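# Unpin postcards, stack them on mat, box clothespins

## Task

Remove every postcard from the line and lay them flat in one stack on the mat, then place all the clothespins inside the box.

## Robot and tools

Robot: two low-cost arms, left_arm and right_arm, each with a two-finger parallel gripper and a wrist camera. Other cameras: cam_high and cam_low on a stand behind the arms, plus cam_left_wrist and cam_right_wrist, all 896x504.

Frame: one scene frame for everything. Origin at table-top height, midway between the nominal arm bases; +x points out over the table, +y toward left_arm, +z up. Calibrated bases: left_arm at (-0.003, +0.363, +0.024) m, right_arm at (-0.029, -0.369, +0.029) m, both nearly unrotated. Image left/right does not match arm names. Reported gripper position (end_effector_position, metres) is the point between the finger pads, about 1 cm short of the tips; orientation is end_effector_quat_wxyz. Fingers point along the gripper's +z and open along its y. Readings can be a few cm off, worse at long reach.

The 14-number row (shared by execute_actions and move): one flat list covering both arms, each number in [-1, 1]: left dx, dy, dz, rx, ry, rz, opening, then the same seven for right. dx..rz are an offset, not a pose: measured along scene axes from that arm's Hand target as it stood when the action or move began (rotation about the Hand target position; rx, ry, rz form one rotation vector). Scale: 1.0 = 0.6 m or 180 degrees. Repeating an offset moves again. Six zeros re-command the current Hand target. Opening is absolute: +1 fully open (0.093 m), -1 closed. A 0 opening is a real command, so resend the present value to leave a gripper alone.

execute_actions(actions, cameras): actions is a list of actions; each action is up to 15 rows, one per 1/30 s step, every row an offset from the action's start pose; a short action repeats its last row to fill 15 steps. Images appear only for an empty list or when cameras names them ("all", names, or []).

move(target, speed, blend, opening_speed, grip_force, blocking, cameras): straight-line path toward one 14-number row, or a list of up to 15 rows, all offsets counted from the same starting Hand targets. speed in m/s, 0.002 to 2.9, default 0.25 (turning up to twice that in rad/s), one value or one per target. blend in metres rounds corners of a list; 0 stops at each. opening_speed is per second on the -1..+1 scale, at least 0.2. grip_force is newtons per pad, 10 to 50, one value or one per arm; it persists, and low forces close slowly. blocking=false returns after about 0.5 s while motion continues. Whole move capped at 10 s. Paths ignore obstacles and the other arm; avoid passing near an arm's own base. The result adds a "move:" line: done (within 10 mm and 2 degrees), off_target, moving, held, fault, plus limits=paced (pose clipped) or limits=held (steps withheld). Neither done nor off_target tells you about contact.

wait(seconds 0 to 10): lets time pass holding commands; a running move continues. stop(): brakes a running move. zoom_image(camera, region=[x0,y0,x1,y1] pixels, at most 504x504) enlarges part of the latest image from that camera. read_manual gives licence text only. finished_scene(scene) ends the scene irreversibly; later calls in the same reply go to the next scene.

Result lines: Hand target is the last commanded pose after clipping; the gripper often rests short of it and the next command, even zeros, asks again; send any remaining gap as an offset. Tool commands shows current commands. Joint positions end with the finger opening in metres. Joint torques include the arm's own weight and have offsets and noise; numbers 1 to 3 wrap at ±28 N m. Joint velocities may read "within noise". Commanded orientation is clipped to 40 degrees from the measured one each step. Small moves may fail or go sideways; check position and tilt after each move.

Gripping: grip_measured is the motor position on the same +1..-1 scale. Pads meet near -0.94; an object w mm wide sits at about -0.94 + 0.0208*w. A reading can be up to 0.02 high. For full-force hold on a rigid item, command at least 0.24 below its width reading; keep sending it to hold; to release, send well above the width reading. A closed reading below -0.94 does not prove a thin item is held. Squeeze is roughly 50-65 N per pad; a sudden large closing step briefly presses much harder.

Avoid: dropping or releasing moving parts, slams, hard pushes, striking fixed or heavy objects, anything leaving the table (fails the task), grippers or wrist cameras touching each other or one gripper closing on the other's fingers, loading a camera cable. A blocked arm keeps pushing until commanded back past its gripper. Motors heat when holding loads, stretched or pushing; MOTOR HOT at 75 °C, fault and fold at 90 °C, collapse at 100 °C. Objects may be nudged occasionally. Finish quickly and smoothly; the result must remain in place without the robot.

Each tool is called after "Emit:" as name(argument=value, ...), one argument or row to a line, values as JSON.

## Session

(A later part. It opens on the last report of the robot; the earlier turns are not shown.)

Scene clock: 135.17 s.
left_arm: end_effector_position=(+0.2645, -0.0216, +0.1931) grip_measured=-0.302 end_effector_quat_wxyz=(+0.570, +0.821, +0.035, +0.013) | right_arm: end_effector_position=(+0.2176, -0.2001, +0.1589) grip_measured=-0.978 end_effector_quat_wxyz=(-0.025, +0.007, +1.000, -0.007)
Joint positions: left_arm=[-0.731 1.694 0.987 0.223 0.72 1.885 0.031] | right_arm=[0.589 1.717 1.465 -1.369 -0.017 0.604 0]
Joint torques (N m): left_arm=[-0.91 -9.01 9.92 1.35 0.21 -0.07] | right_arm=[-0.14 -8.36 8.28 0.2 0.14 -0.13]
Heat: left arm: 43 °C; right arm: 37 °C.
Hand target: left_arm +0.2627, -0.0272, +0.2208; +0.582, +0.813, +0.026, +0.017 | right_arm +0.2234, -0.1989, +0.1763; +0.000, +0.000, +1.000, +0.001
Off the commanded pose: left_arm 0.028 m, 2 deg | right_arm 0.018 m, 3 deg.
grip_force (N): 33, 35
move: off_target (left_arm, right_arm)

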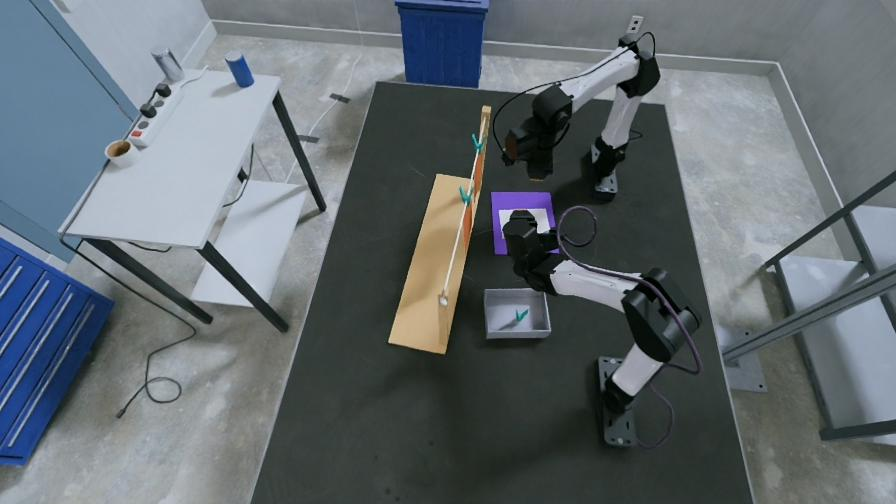

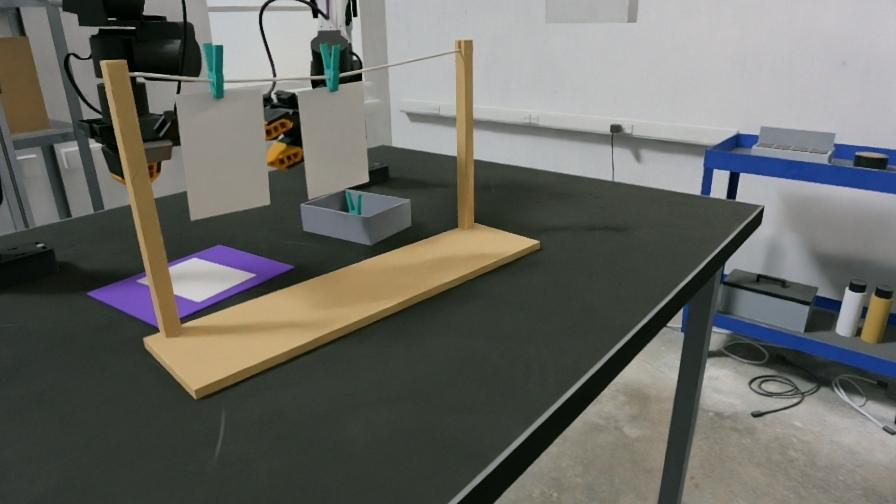

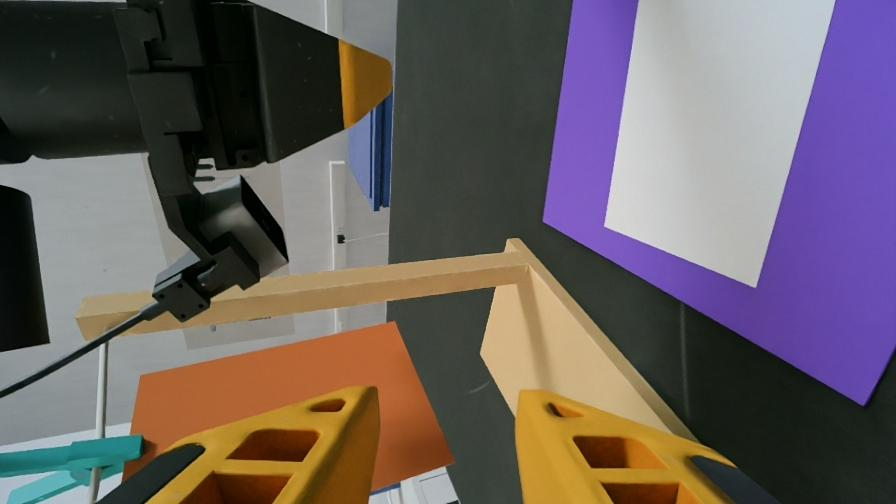

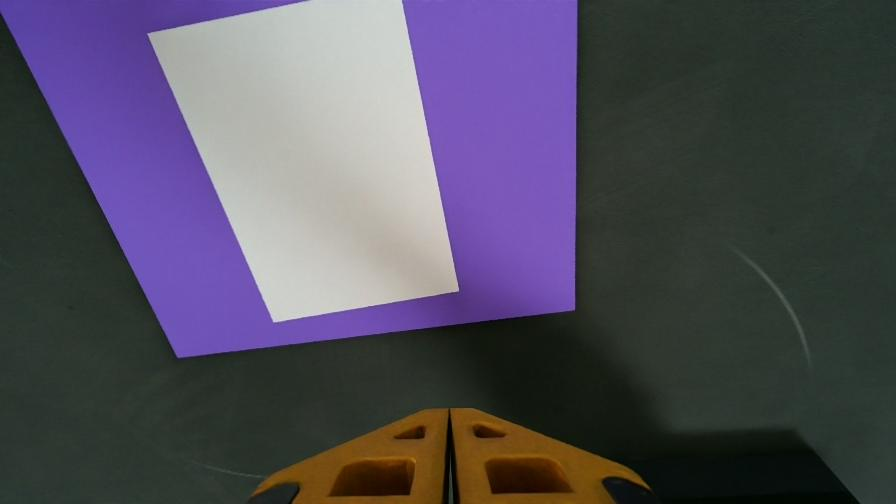

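Emit:
move(
  target=[
    [0.012,0.245,0.05,-0.1663,0.4816,0.1015,-0.1,0.04,0.0,0.42,0.259,-0.26,0.45,1],
    [0.2,0.275,-0.06,-0.1663,0.4816,0.1015,-0.1,0.27,0.22,0.42,0.259,-0.26,0.45,1],
  ],
  speed=0.25,
  grip_force=[33,50],
  blend=[0.03,0],
  cameras=["all"],
)

Scene clock: 141.73 s.
left_arm: end_effector_position=(+0.3759, +0.1399, +0.1656) grip_measured=-0.102 end_effector_quat_wxyz=(+0.533, +0.409, +0.568, -0.475) | right_arm: end_effector_position=(+0.3785, -0.0665, +0.4088) grip_measured=+1.000 end_effector_quat_wxyz=(+0.404, -0.553, +0.622, +0.379)
Joint positions: left_arm=[-0.177 2.044 0.788 1.308 1.18 -0.151 0.04] | right_arm=[0.358 2.272 2.83 -1.323 -0.979 -0.646 0.093]
Joint torques (N m): left_arm=[-0.16 -6.2 7.09 2.36 0.05 0.02] | right_arm=[0.27 -10.03 7.38 2.17 -0.13 0.16]
Heat: left arm: 43 °C; right arm: 38 °C.
Hand target: left_arm +0.3827, +0.1378, +0.1848; +0.568, +0.429, +0.530, -0.460 | right_arm +0.3854, -0.0669, +0.4283; +0.354, -0.613, +0.611, +0.353
Off the commanded pose: left_arm 0.020 m, 7 deg | right_arm 0.021 m, 10 deg.
elbow stopped short (right arm): the move would have taken joint 3 (elbow) straighter than the controller allows.
grip_force (N): 33, 50
move: off_target (left_arm, right_arm)

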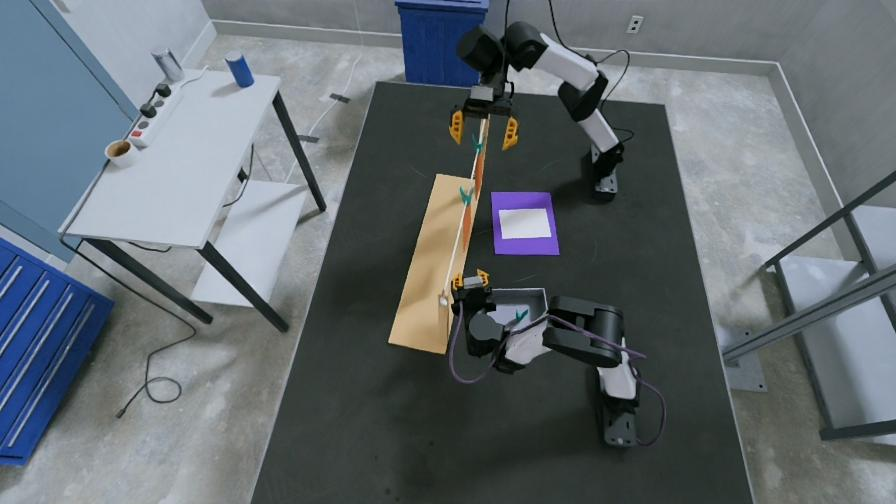

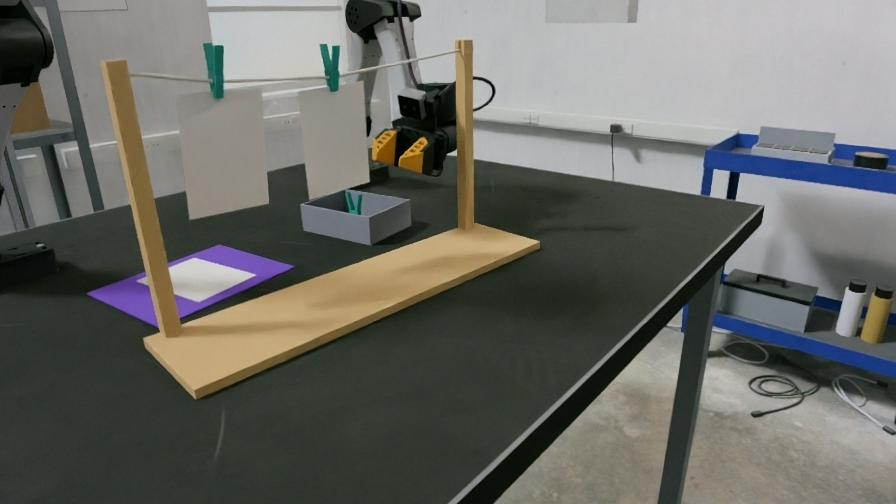

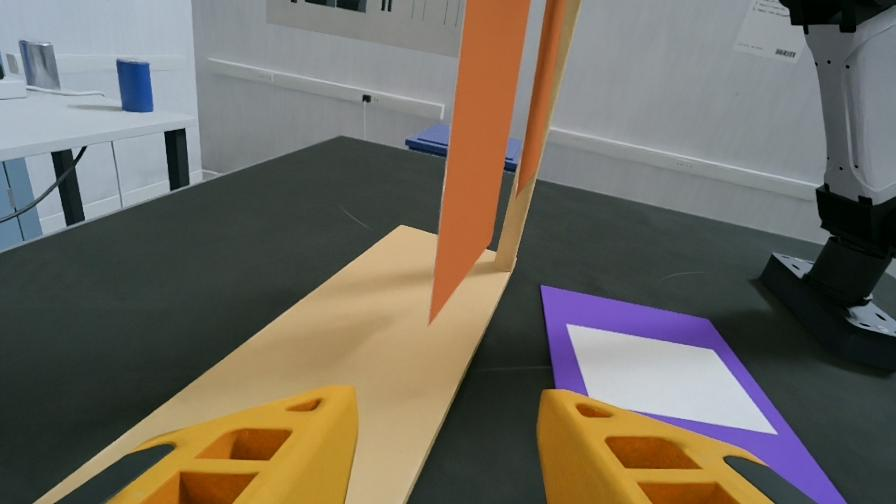

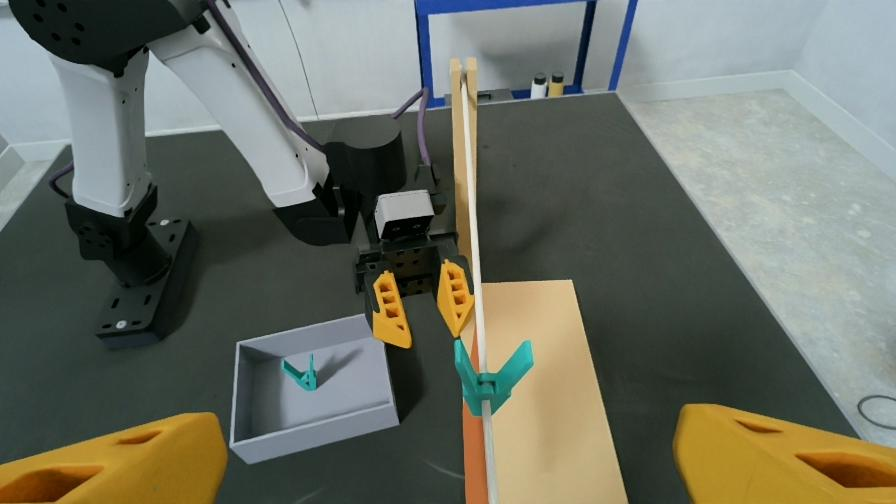

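Emit:
move(
  target=[0.031,-0.155,0.01,0,0,0,-0.1,0,0,0,0,0,0,1],
  speed=0.12,
  cameras=["cam_left_wrist","cam_right_wrist","cam_high"],
)

Scene clock: 143.67 s.
left_arm: end_effector_position=(+0.3885, +0.0467, +0.1872) grip_measured=-0.102 end_effector_quat_wxyz=(+0.558, +0.430, +0.529, -0.473) | right_arm: end_effector_position=(+0.3787, -0.0664, +0.4090) grip_measured=+1.000 end_effector_quat_wxyz=(+0.405, -0.553, +0.622, +0.378)
Joint positions: left_arm=[-0.404 2.125 0.993 1.259 0.984 -0.126 0.04] | right_arm=[0.358 2.272 2.83 -1.321 -0.979 -0.646 0.093]
Joint torques (N m): left_arm=[-0.61 -7.2 7.95 1.34 -0.26 0.33] | right_arm=[0.25 -9.98 7.38 2.2 -0.14 0.14]
Heat: left arm: 43 °C; right arm: 38 °C.
Hand target: left_arm +0.4013, +0.0448, +0.1908; +0.568, +0.429, +0.530, -0.460 | right_arm +0.3854, -0.0669, +0.4283; +0.354, -0.613, +0.611, +0.353
Off the commanded pose: left_arm 0.013 m, 2 deg | right_arm 0.020 m, 10 deg.
elbow stopped short (right arm): the move would have taken joint 3 (elbow) straighter than the controller allows.
grip_force (N): 33, 50
move: off_target (left_arm, right_arm)
Images, in order (width x height): cam_high 896x504, cam_left_wrist 896x504, cam_right_wrist 896x504.

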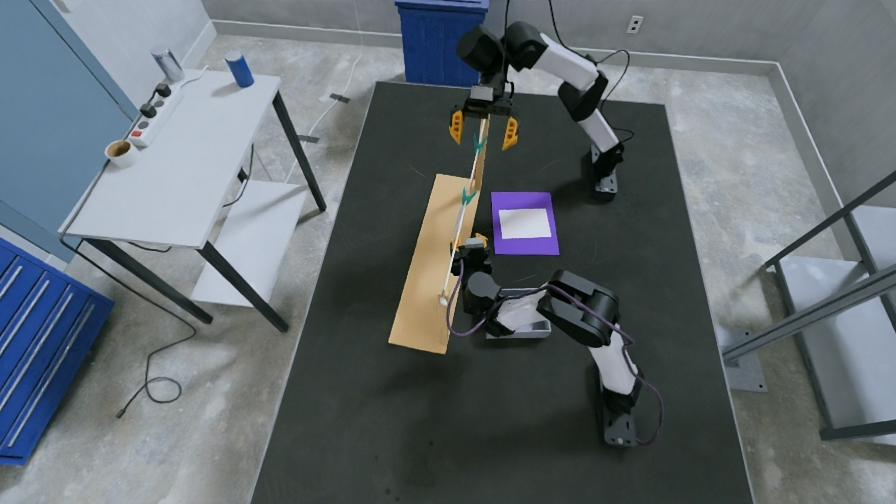

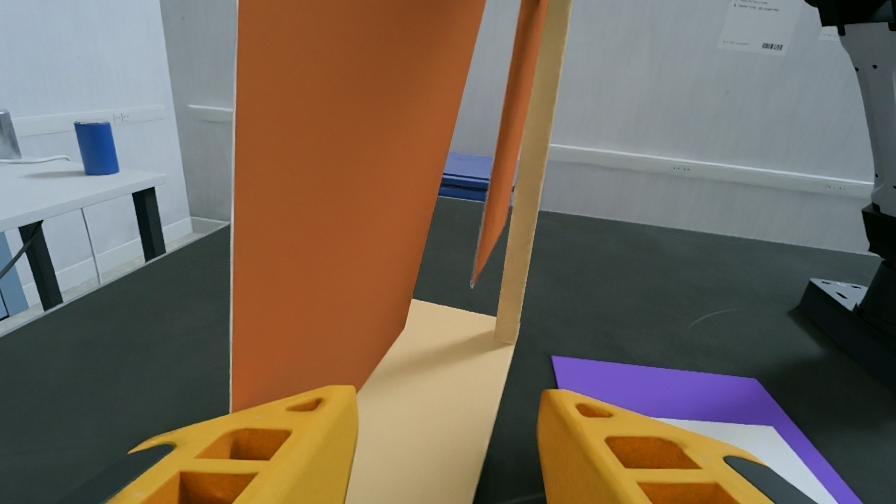

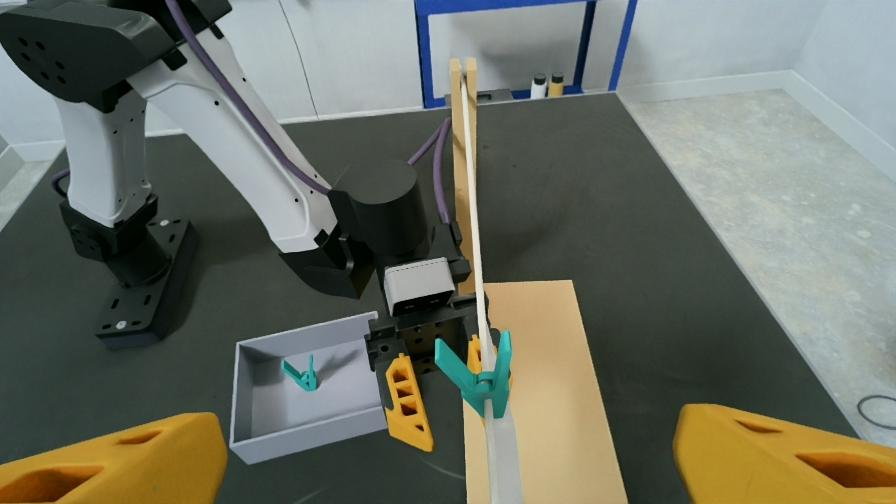

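Emit:
move(
  target=[
    [-0.035,0.15,-0.01,0,0,0,-0.1,0,0,0,0,0,0,1],
    [-0.008,0.16,-0.03,0,0,0,0.2,0,0,0,0,0,0,1],
  ],
  speed=0.12,
  cameras=["cam_left_wrist","cam_right_wrist"],
)

Scene clock: 147.20 s.
left_arm: end_effector_position=(+0.3901, +0.1425, +0.1548) grip_measured=+0.197 end_effector_quat_wxyz=(+0.533, +0.409, +0.568, -0.475) | right_arm: end_effector_position=(+0.3787, -0.0664, +0.4090) grip_measured=+1.000 end_effector_quat_wxyz=(+0.405, -0.553, +0.622, +0.378)
Joint positions: left_arm=[-0.163 2.118 0.846 1.329 1.194 -0.157 0.055] | right_arm=[0.358 2.272 2.83 -1.321 -0.979 -0.646 0.093]
Joint torques (N m): left_arm=[0.08 -6.56 6.97 2.37 0.04 0.02] | right_arm=[0.24 -9.98 7.36 2.18 -0.13 0.14]
Heat: left arm: 43 °C; right arm: 39 °C.
Hand target: left_arm +0.3965, +0.1408, +0.1728; +0.568, +0.429, +0.530, -0.460 | right_arm +0.3854, -0.0669, +0.4283; +0.354, -0.613, +0.611, +0.353
Off the commanded pose: left_arm 0.019 m, 7 deg | right_arm 0.020 m, 10 deg.
elbow stopped short (right arm): the move would have taken joint 3 (elbow) straighter than the controller allows.
grip_force (N): 33, 50
move: off_target (left_arm, right_arm); target 2's new opening was sent with left_arm's hand 0.019 m and 7 deg from that target
Images, in order (width x height): cam_left_wrist 896x504, cam_right_wrist 896x504.

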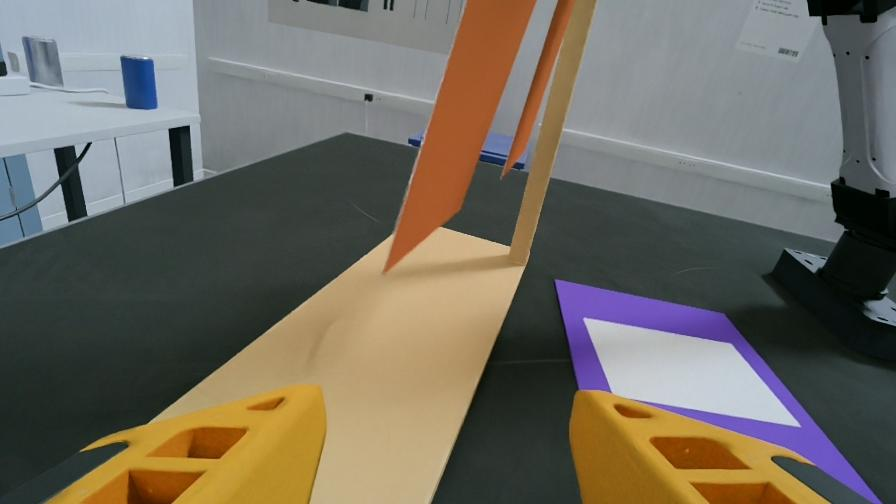

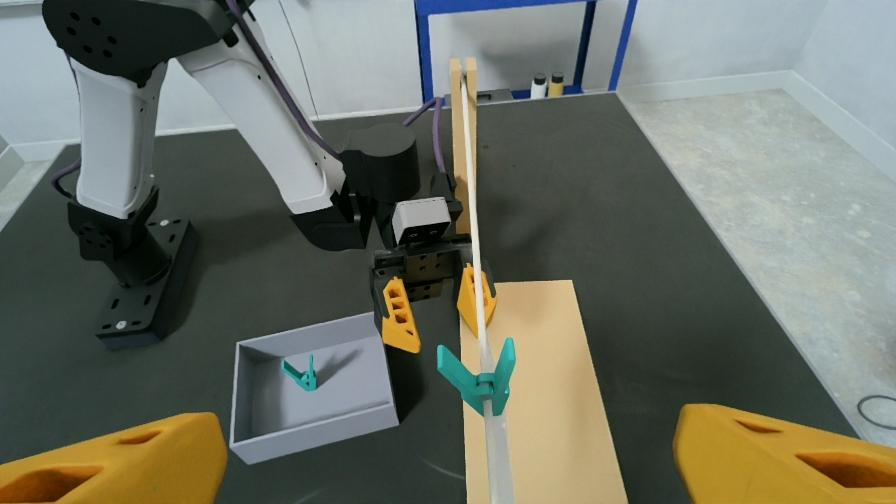

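Emit:
move(
  target=[-0.026,-0.02,0.027,0,0,0.039,0.2,0,0,0,0,0,0,1],
  speed=0.12,
  cameras=["cam_left_wrist","cam_low"],
)

Scene clock: 149.13 s.
left_arm: end_effector_position=(+0.3812, +0.1263, +0.1691) grip_measured=+0.198 end_effector_quat_wxyz=(+0.562, +0.385, +0.580, -0.447) | right_arm: end_effector_position=(+0.3787, -0.0664, +0.4090) grip_measured=+1.000 end_effector_quat_wxyz=(+0.405, -0.553, +0.622, +0.378)
Joint positions: left_arm=[-0.234 2.027 0.76 1.329 1.029 -0.138 0.055] | right_arm=[0.358 2.272 2.83 -1.321 -0.979 -0.646 0.093]
Joint torques (N m): left_arm=[-0.69 -9.92 3.37 2.03 -0.22 0.34] | right_arm=[0.32 -10.04 7.36 2.16 -0.13 0.14]
Heat: left arm: 43 °C; right arm: 39 °C.
Hand target: left_arm +0.3809, +0.1288, +0.1890; +0.595, +0.396, +0.556, -0.424 | right_arm +0.3854, -0.0669, +0.4283; +0.354, -0.613, +0.611, +0.353
Off the commanded pose: left_arm 0.020 m, 5 deg | right_arm 0.020 m, 10 deg.
elbow stopped short (right arm): the move would have taken joint 3 (elbow) straighter than the controller allows.
grip_force (N): 33, 50
move: off_target (left_arm, right_arm)
Images, in order (width x height): cam_low 896x504, cam_left_wrist 896x504.

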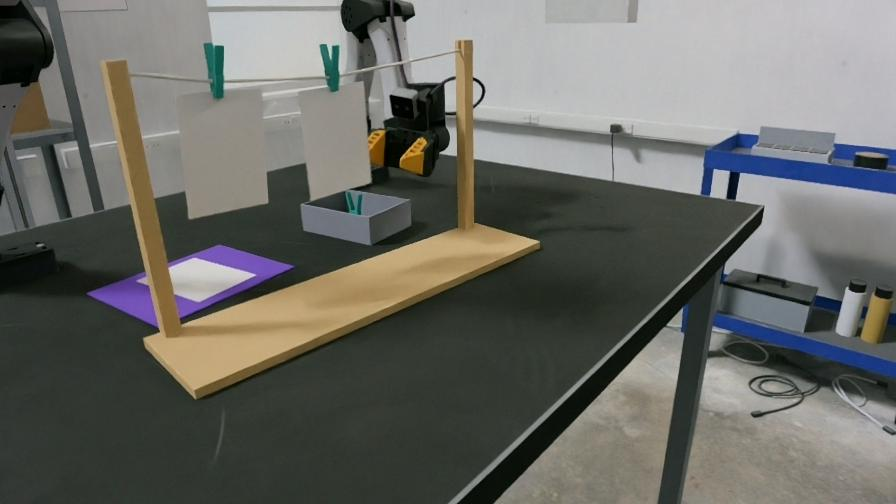

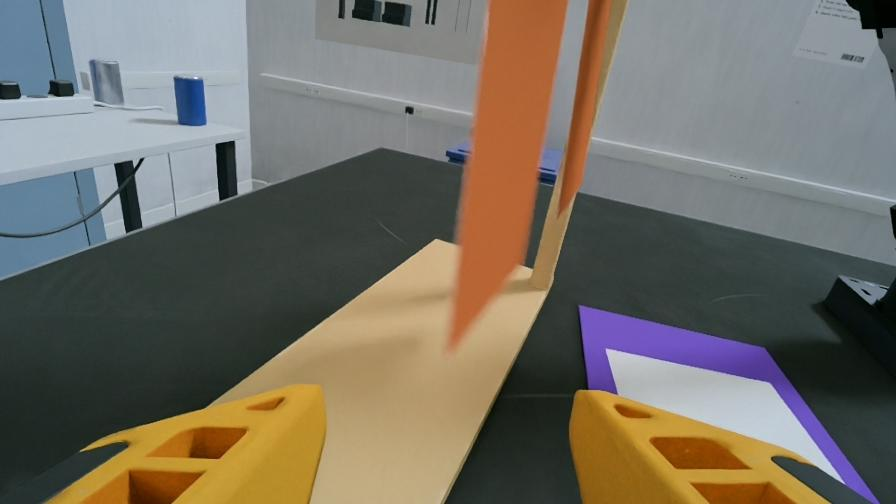

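Emit:
wait(
  seconds=2.5,
  cameras=["cam_left_wrist","cam_low"],
)

Scene clock: 151.70 s.
left_arm: end_effector_position=(+0.3812, +0.1263, +0.1691) grip_measured=+0.198 end_effector_quat_wxyz=(+0.562, +0.385, +0.580, -0.447) | right_arm: end_effector_position=(+0.3787, -0.0664, +0.4090) grip_measured=+1.000 end_effector_quat_wxyz=(+0.405, -0.553, +0.622, +0.378)
Joint positions: left_arm=[-0.234 2.027 0.76 1.329 1.029 -0.138 0.055] | right_arm=[0.358 2.272 2.83 -1.321 -0.979 -0.646 0.093]
Joint torques (N m): left_arm=[-0.69 -9.94 3.37 2.03 -0.22 0.35] | right_arm=[0.25 -9.96 7.38 2.18 -0.13 0.16]
Heat: left arm: 42 °C; right arm: 39 °C.
Hand target: left_arm +0.3809, +0.1288, +0.1890; +0.595, +0.396, +0.556, -0.424 | right_arm +0.3854, -0.0669, +0.4283; +0.354, -0.613, +0.611, +0.353
Tool commands: left_gripper/opening=+0.2 right_gripper/opening=+1.0
Off the commanded pose: left_arm 0.020 m, 5 deg | right_arm 0.020 m, 10 deg.
grip_force (N): 33, 50
wait: 2.50 s; at rest by 0.10 s
Images, in order (width x height): cam_low 896x504, cam_left_wrist 896x504.

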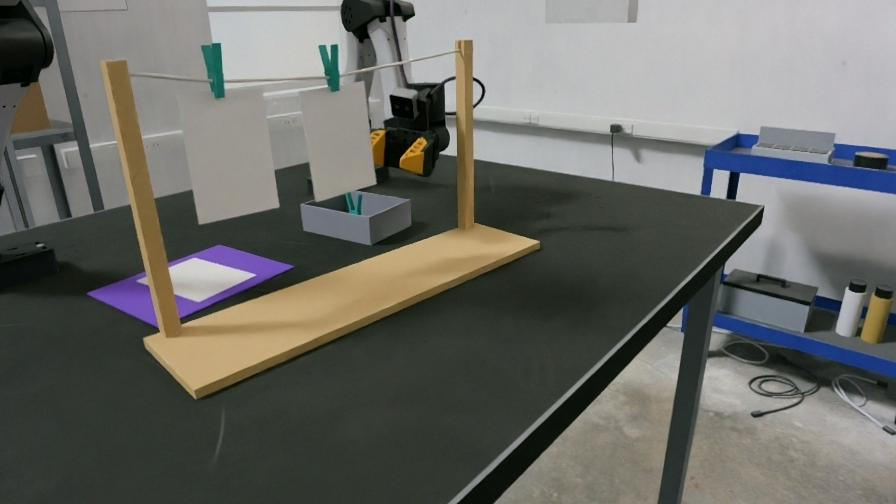

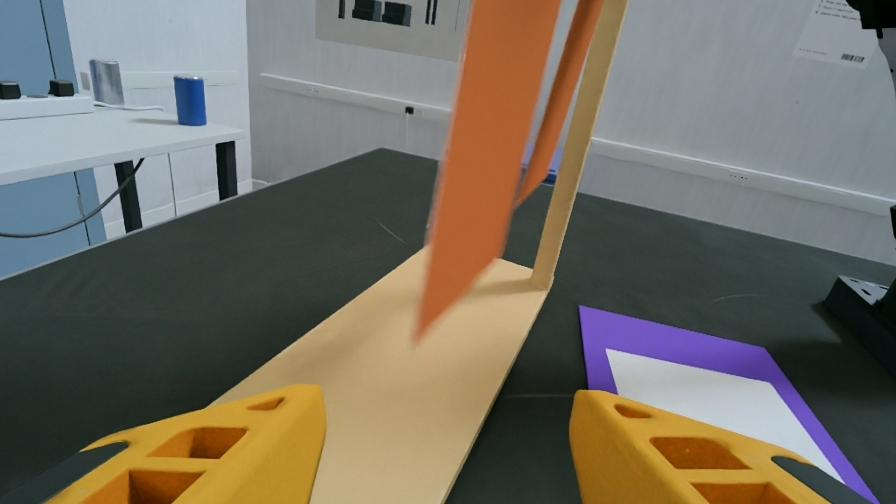

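Emit:
move(
  target=[0.05,-0.142,0.0,0,0,0,0.2,0,0,0,0,0,0,1],
  speed=0.15,
  cameras=["cam_left_wrist","cam_right_wrist"],
)

Scene clock: 153.63 s.
left_arm: end_effector_position=(+0.3982, +0.0451, +0.1851) grip_measured=+0.198 end_effector_quat_wxyz=(+0.585, +0.396, +0.555, -0.439) | right_arm: end_effector_position=(+0.3787, -0.0664, +0.4090) grip_measured=+1.000 end_effector_quat_wxyz=(+0.405, -0.553, +0.622, +0.378)
Joint positions: left_arm=[-0.43 2.11 0.961 1.254 0.837 -0.102 0.055] | right_arm=[0.358 2.272 2.83 -1.321 -0.979 -0.646 0.093]
Joint torques (N m): left_arm=[-0.59 -7.12 7.98 1.43 -0.28 0.34] | right_arm=[0.27 -10 7.41 2.18 -0.13 0.15]
Heat: left arm: 42 °C; right arm: 40 °C.
Hand target: left_arm +0.4109, +0.0436, +0.1890; +0.595, +0.396, +0.556, -0.424 | right_arm +0.3854, -0.0669, +0.4283; +0.354, -0.613, +0.611, +0.353
Off the commanded pose: left_arm 0.013 m, 2 deg | right_arm 0.020 m, 10 deg.
elbow stopped short (right arm): the move would have taken joint 3 (elbow) straighter than the controller allows.
grip_force (N): 33, 50
move: off_target (left_arm, right_arm)
Images, in order (width x height): cam_left_wrist 896x504, cam_right_wrist 896x504.

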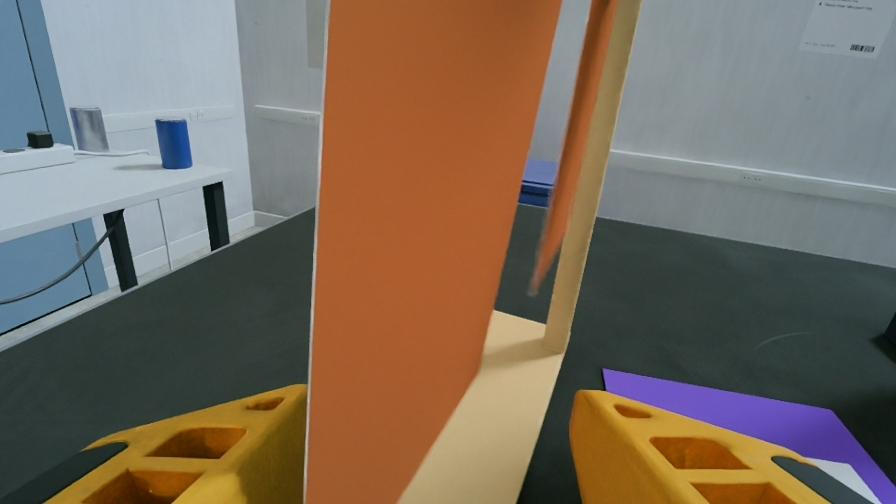

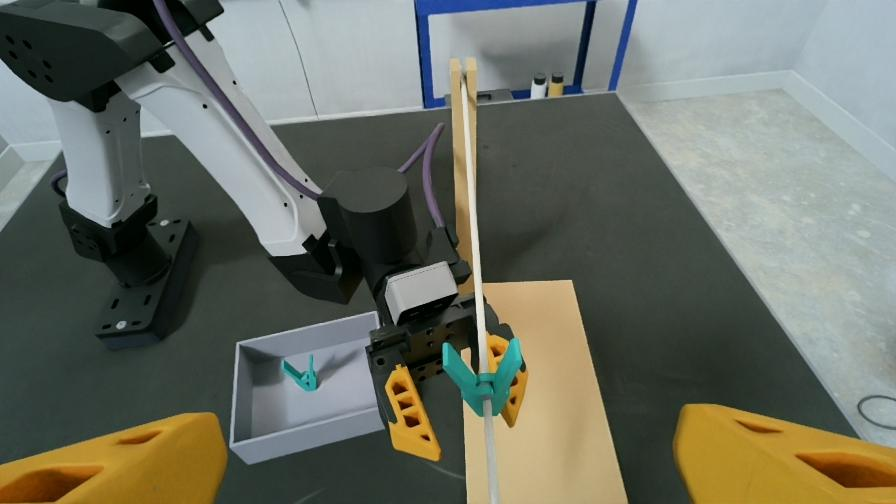

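Emit:
move(
  target=[
    [0.018,0.004,-0.022,0,0,0,0.1,0,0,0,0,0,0,1],
    [0.018,0.004,-0.022,0,0,0,-0.6,0,0,0,0,0,0,1],
    [0.018,0.004,-0.022,0,0,0,-1,0,0,0,0,0,0,1],
  ],
  speed=0.1,
  cameras=["all"],
)

Scene clock: 159.60 s.
left_arm: end_effector_position=(+0.4096, +0.0442, +0.1676) grip_measured=-0.978 end_effector_quat_wxyz=(+0.579, +0.392, +0.565, -0.438) | right_arm: end_effector_position=(+0.3787, -0.0664, +0.4090) grip_measured=+1.000 end_effector_quat_wxyz=(+0.405, -0.553, +0.622, +0.378)
Joint positions: left_arm=[-0.422 2.174 1.001 1.254 0.837 -0.102 0] | right_arm=[0.358 2.272 2.83 -1.321 -0.979 -0.646 0.093]
Joint torques (N m): left_arm=[0.21 -7.5 7.82 1.7 -0.07 0.3] | right_arm=[0.28 -9.99 7.41 2.19 -0.13 0.14]
Heat: left arm: 43 °C; right arm: 41 °C.
Hand target: left_arm +0.4217, +0.0460, +0.1758; +0.595, +0.396, +0.556, -0.424 | right_arm +0.3854, -0.0669, +0.4283; +0.354, -0.613, +0.611, +0.353
Off the commanded pose: left_arm 0.015 m, 3 deg | right_arm 0.020 m, 10 deg.
elbow stopped short (right arm): the move would have taken joint 3 (elbow) straighter than the controller allows.
grip_force (N): 33, 50
move: off_target (left_arm, right_arm); target 2's new opening was sent with left_arm's hand 0.015 m and 3 deg from that target; target 3's new opening was sent with left_arm's hand 0.015 m and 3 deg from that target

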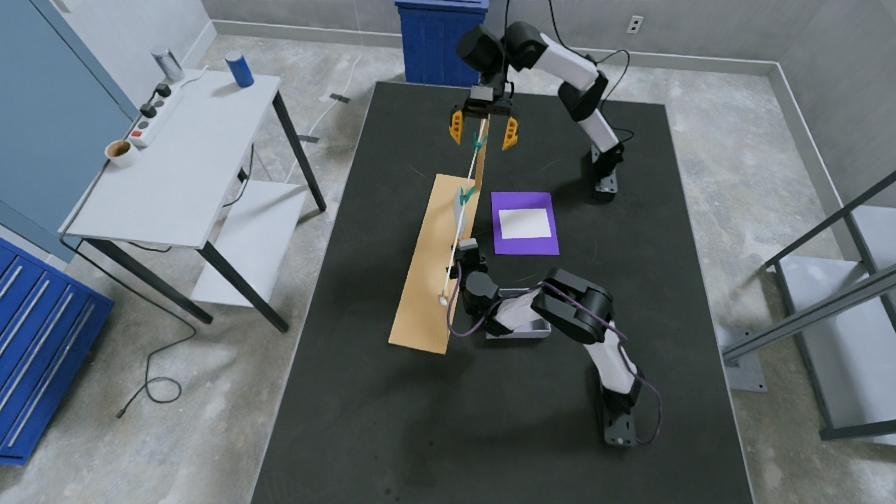

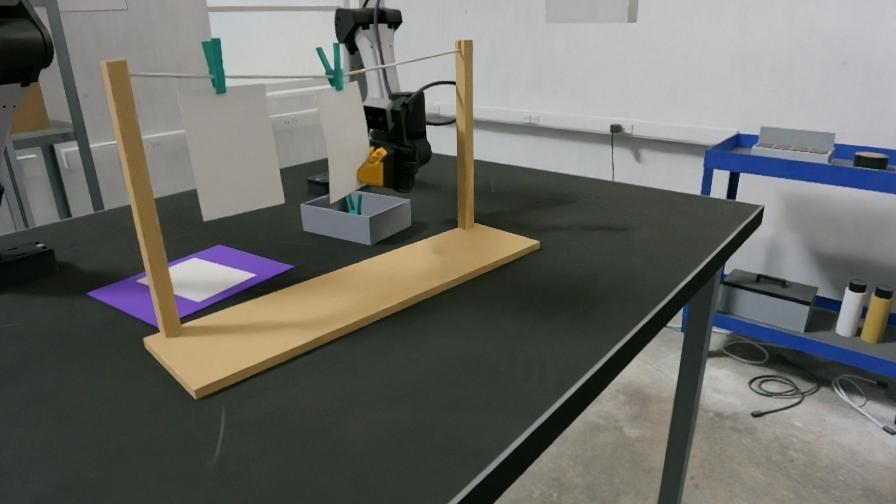

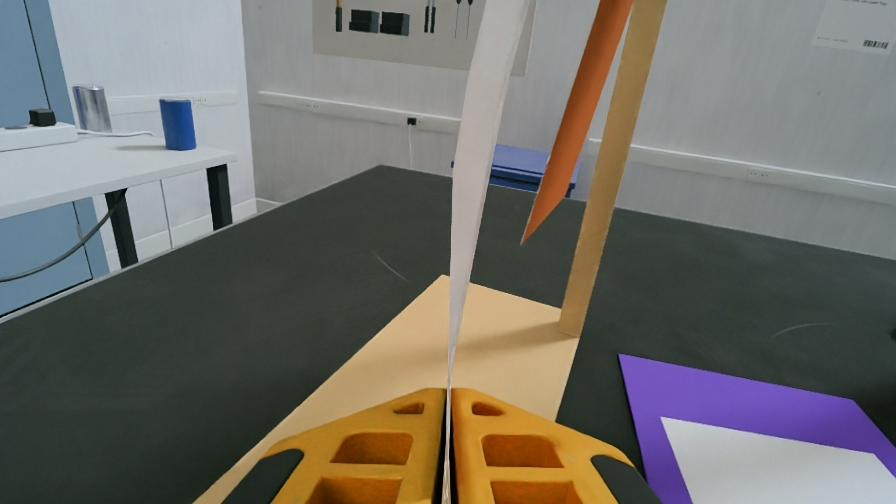

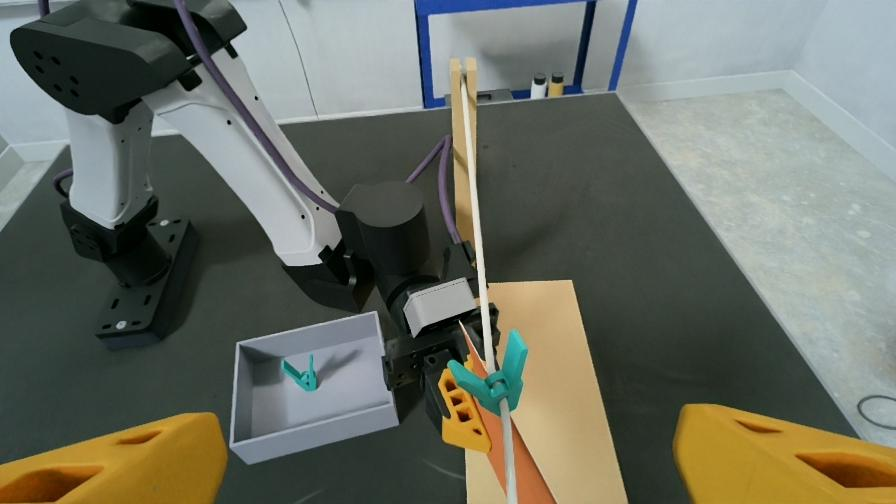

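Emit:
move(
  target=[-0.022,0.0,0.0,0,0,-0.044,-1,0,0,0,0,0,0,1],
  speed=0.1,
  cameras=["cam_left_wrist","cam_right_wrist","cam_high"],
)

Scene clock: 161.33 s.
left_arm: end_effector_position=(+0.3971, +0.0436, +0.1666) grip_measured=-0.978 end_effector_quat_wxyz=(+0.552, +0.433, +0.536, -0.470) | right_arm: end_effector_position=(+0.3787, -0.0664, +0.4090) grip_measured=+1.000 end_effector_quat_wxyz=(+0.405, -0.553, +0.622, +0.378)
Joint positions: left_arm=[-0.402 2.193 1.03 1.254 0.987 -0.102 0] | right_arm=[0.358 2.272 2.83 -1.321 -0.979 -0.646 0.093]
Joint torques (N m): left_arm=[0.29 -7.47 7.86 1.73 0.01 -0.02] | right_arm=[0.27 -9.98 7.34 2.17 -0.13 0.15]
Heat: left arm: 43 °C; right arm: 41 °C.
Hand target: left_arm +0.4085, +0.0460, +0.1758; +0.565, +0.433, +0.527, -0.465 | right_arm +0.3854, -0.0669, +0.4283; +0.354, -0.613, +0.611, +0.353
Off the commanded pose: left_arm 0.015 m, 2 deg | right_arm 0.020 m, 10 deg.
elbow stopped short (right arm): the move would have taken joint 3 (elbow) straighter than the controller allows.
grip_force (N): 33, 50
move: off_target (left_arm, right_arm)
Images, in order (width x height): cam_high 896x504, cam_left_wrist 896x504, cam_right_wrist 896x504.

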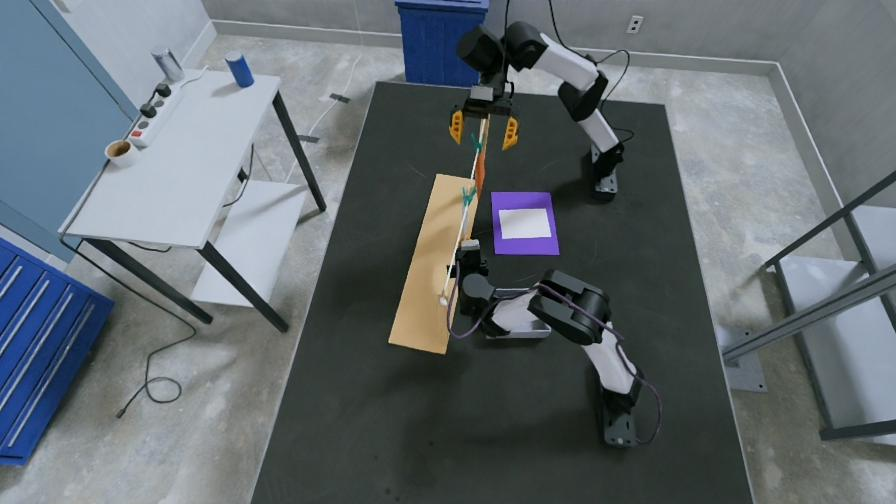

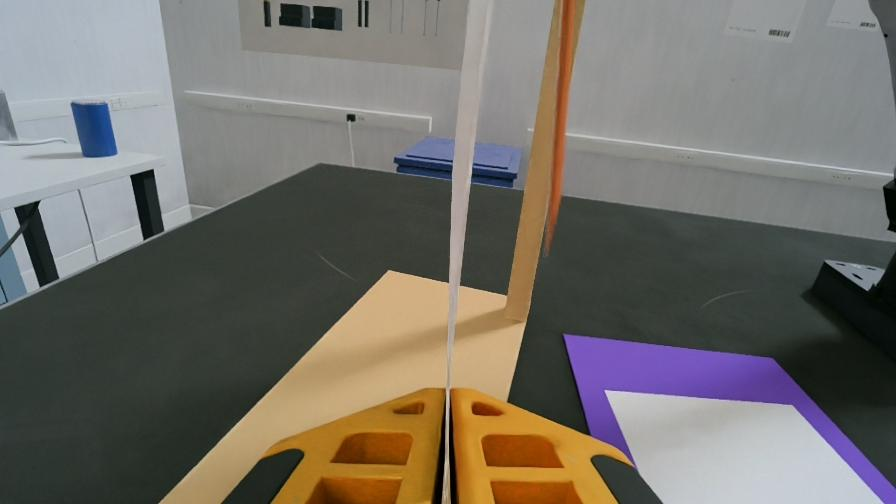

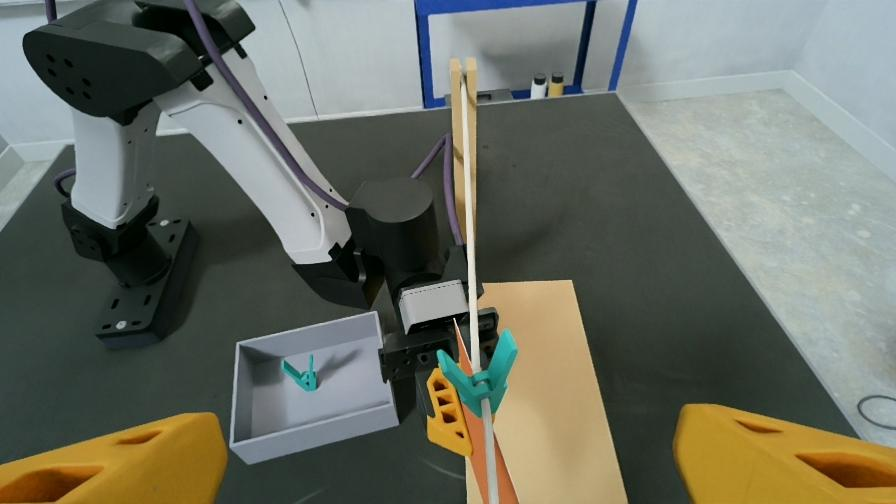

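Emit:
move(
  target=[0,0.0,0.0,0,0,0,-1,0.029,0.08,-0.06,0,0,0.0,1],
  speed=0.15,
  cameras=["cam_left_wrist","cam_right_wrist","cam_low"],
)

Scene clock: 163.73 s.
left_arm: end_effector_position=(+0.3971, +0.0436, +0.1666) grip_measured=-0.978 end_effector_quat_wxyz=(+0.552, +0.433, +0.536, -0.470) | right_arm: end_effector_position=(+0.3939, -0.0192, +0.3729) grip_measured=+1.000 end_effector_quat_wxyz=(+0.394, -0.563, +0.622, +0.375)
Joint positions: left_arm=[-0.402 2.193 1.03 1.254 0.987 -0.102 0] | right_arm=[0.444 2.367 2.833 -1.198 -0.914 -0.592 0.093]
Joint torques (N m): left_arm=[0.38 -7.49 7.84 1.72 0.03 -0.03] | right_arm=[0.31 -10.88 7.54 2.26 -0.11 0.15]
Heat: left arm: 43 °C; right arm: 41 °C.
Hand target: left_arm +0.4085, +0.0460, +0.1758; +0.565, +0.433, +0.527, -0.465 | right_arm +0.4028, -0.0189, +0.3923; +0.354, -0.613, +0.611, +0.353
Off the commanded pose: left_arm 0.015 m, 2 deg | right_arm 0.021 m, 8 deg.
elbow stopped short (right arm): the move would have taken joint 3 (elbow) straighter than the controller allows.
grip_force (N): 33, 50
move: off_target (left_arm, right_arm)
Images, in order (width x height): cam_low 896x504, cam_left_wrist 896x504, cam_right_wrist 896x504.

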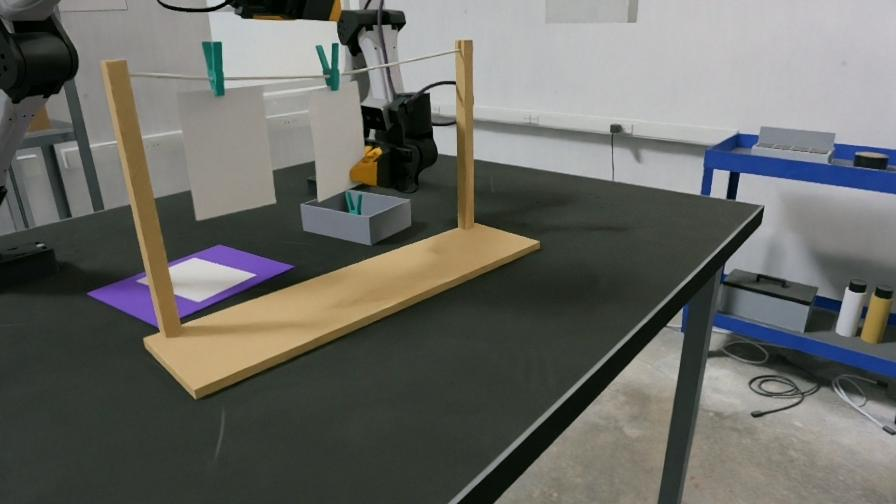

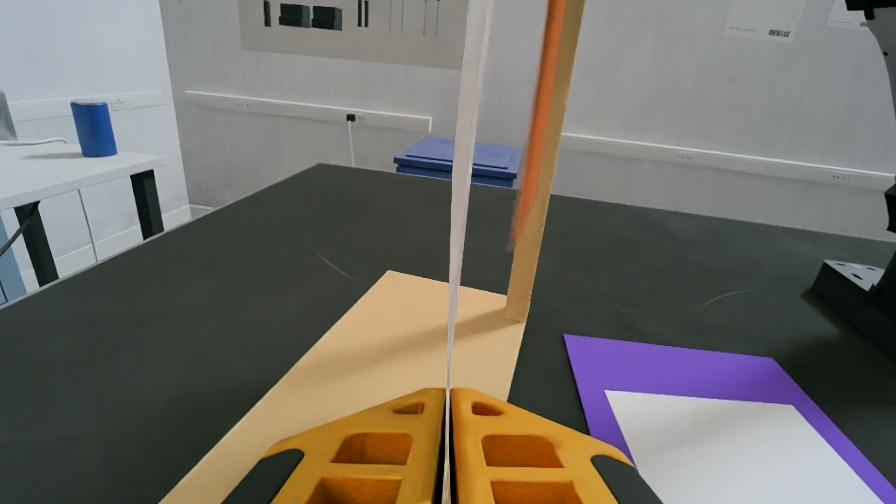

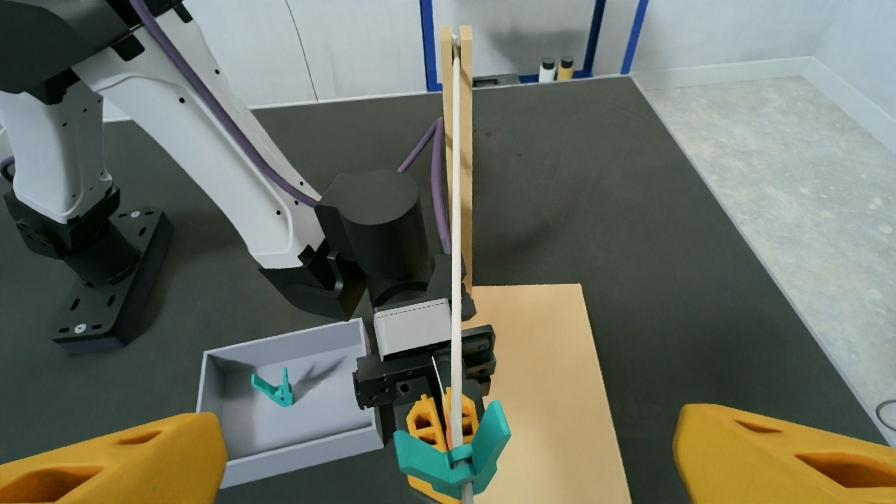

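Emit:
move(
  target=[0,0.0,0.0,0,0,0,-1,0.007,0.027,-0.07,-0.035,0,0.0,1],
  speed=0.12,
  cameras=["cam_right_wrist","cam_low"],
)

Scene clock: 166.07 s.
left_arm: end_effector_position=(+0.3971, +0.0436, +0.1666) grip_measured=-0.978 end_effector_quat_wxyz=(+0.552, +0.433, +0.536, -0.470) | right_arm: end_effector_position=(+0.4053, -0.0056, +0.3366) grip_measured=+1.000 end_effector_quat_wxyz=(+0.377, -0.573, +0.644, +0.338)
Joint positions: left_arm=[-0.402 2.193 1.03 1.254 0.987 -0.102 0] | right_arm=[0.477 2.419 2.833 -1.198 -0.812 -0.623 0.093]
Joint torques (N m): left_arm=[0.29 -7.5 7.84 1.73 0.03 -0.03] | right_arm=[0.64 -11.19 7.75 1.85 -0.1 -0.13]
Heat: left arm: 42 °C; right arm: 41 °C.
Hand target: left_arm +0.4085, +0.0460, +0.1758; +0.565, +0.433, +0.527, -0.465 | right_arm +0.4070, -0.0027, +0.3503; +0.320, -0.632, +0.630, +0.319
Off the commanded pose: left_arm 0.015 m, 2 deg | right_arm 0.014 m, 10 deg.
elbow stopped short (right arm): the move would have taken joint 3 (elbow) straighter than the controller allows.
grip_force (N): 33, 50
move: off_target (left_arm, right_arm)
Images, in order (width x height): cam_low 896x504, cam_right_wrist 896x504.

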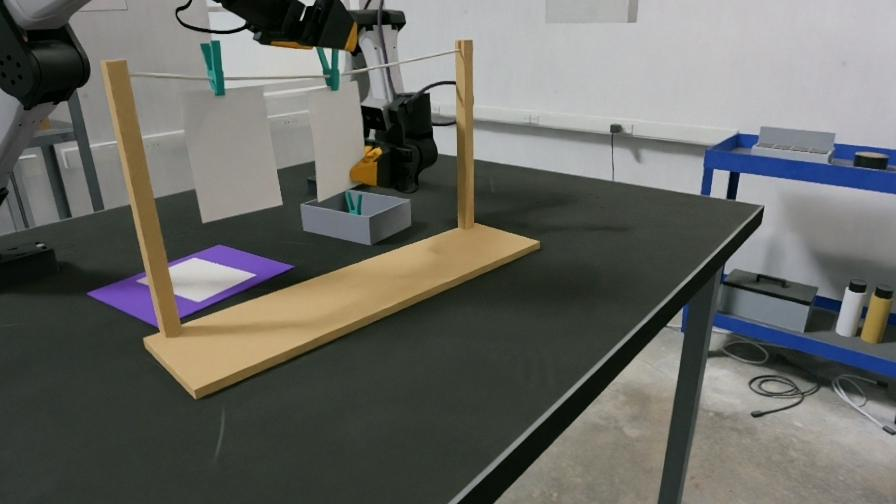

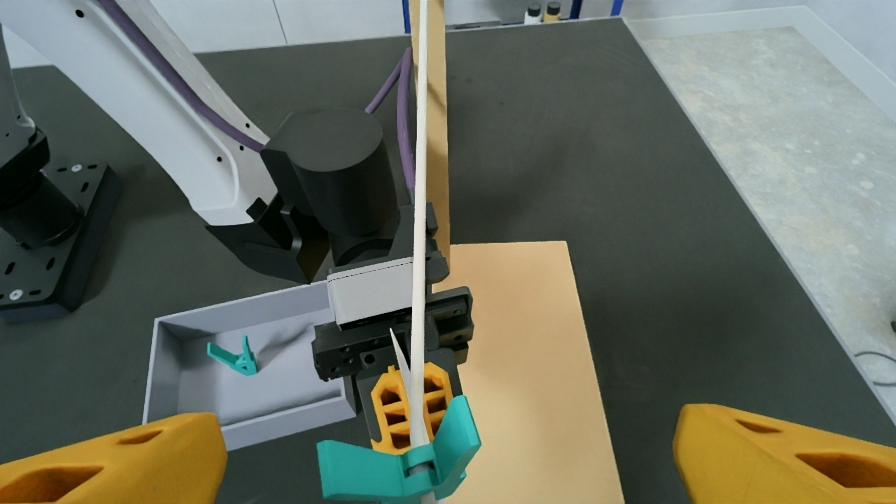

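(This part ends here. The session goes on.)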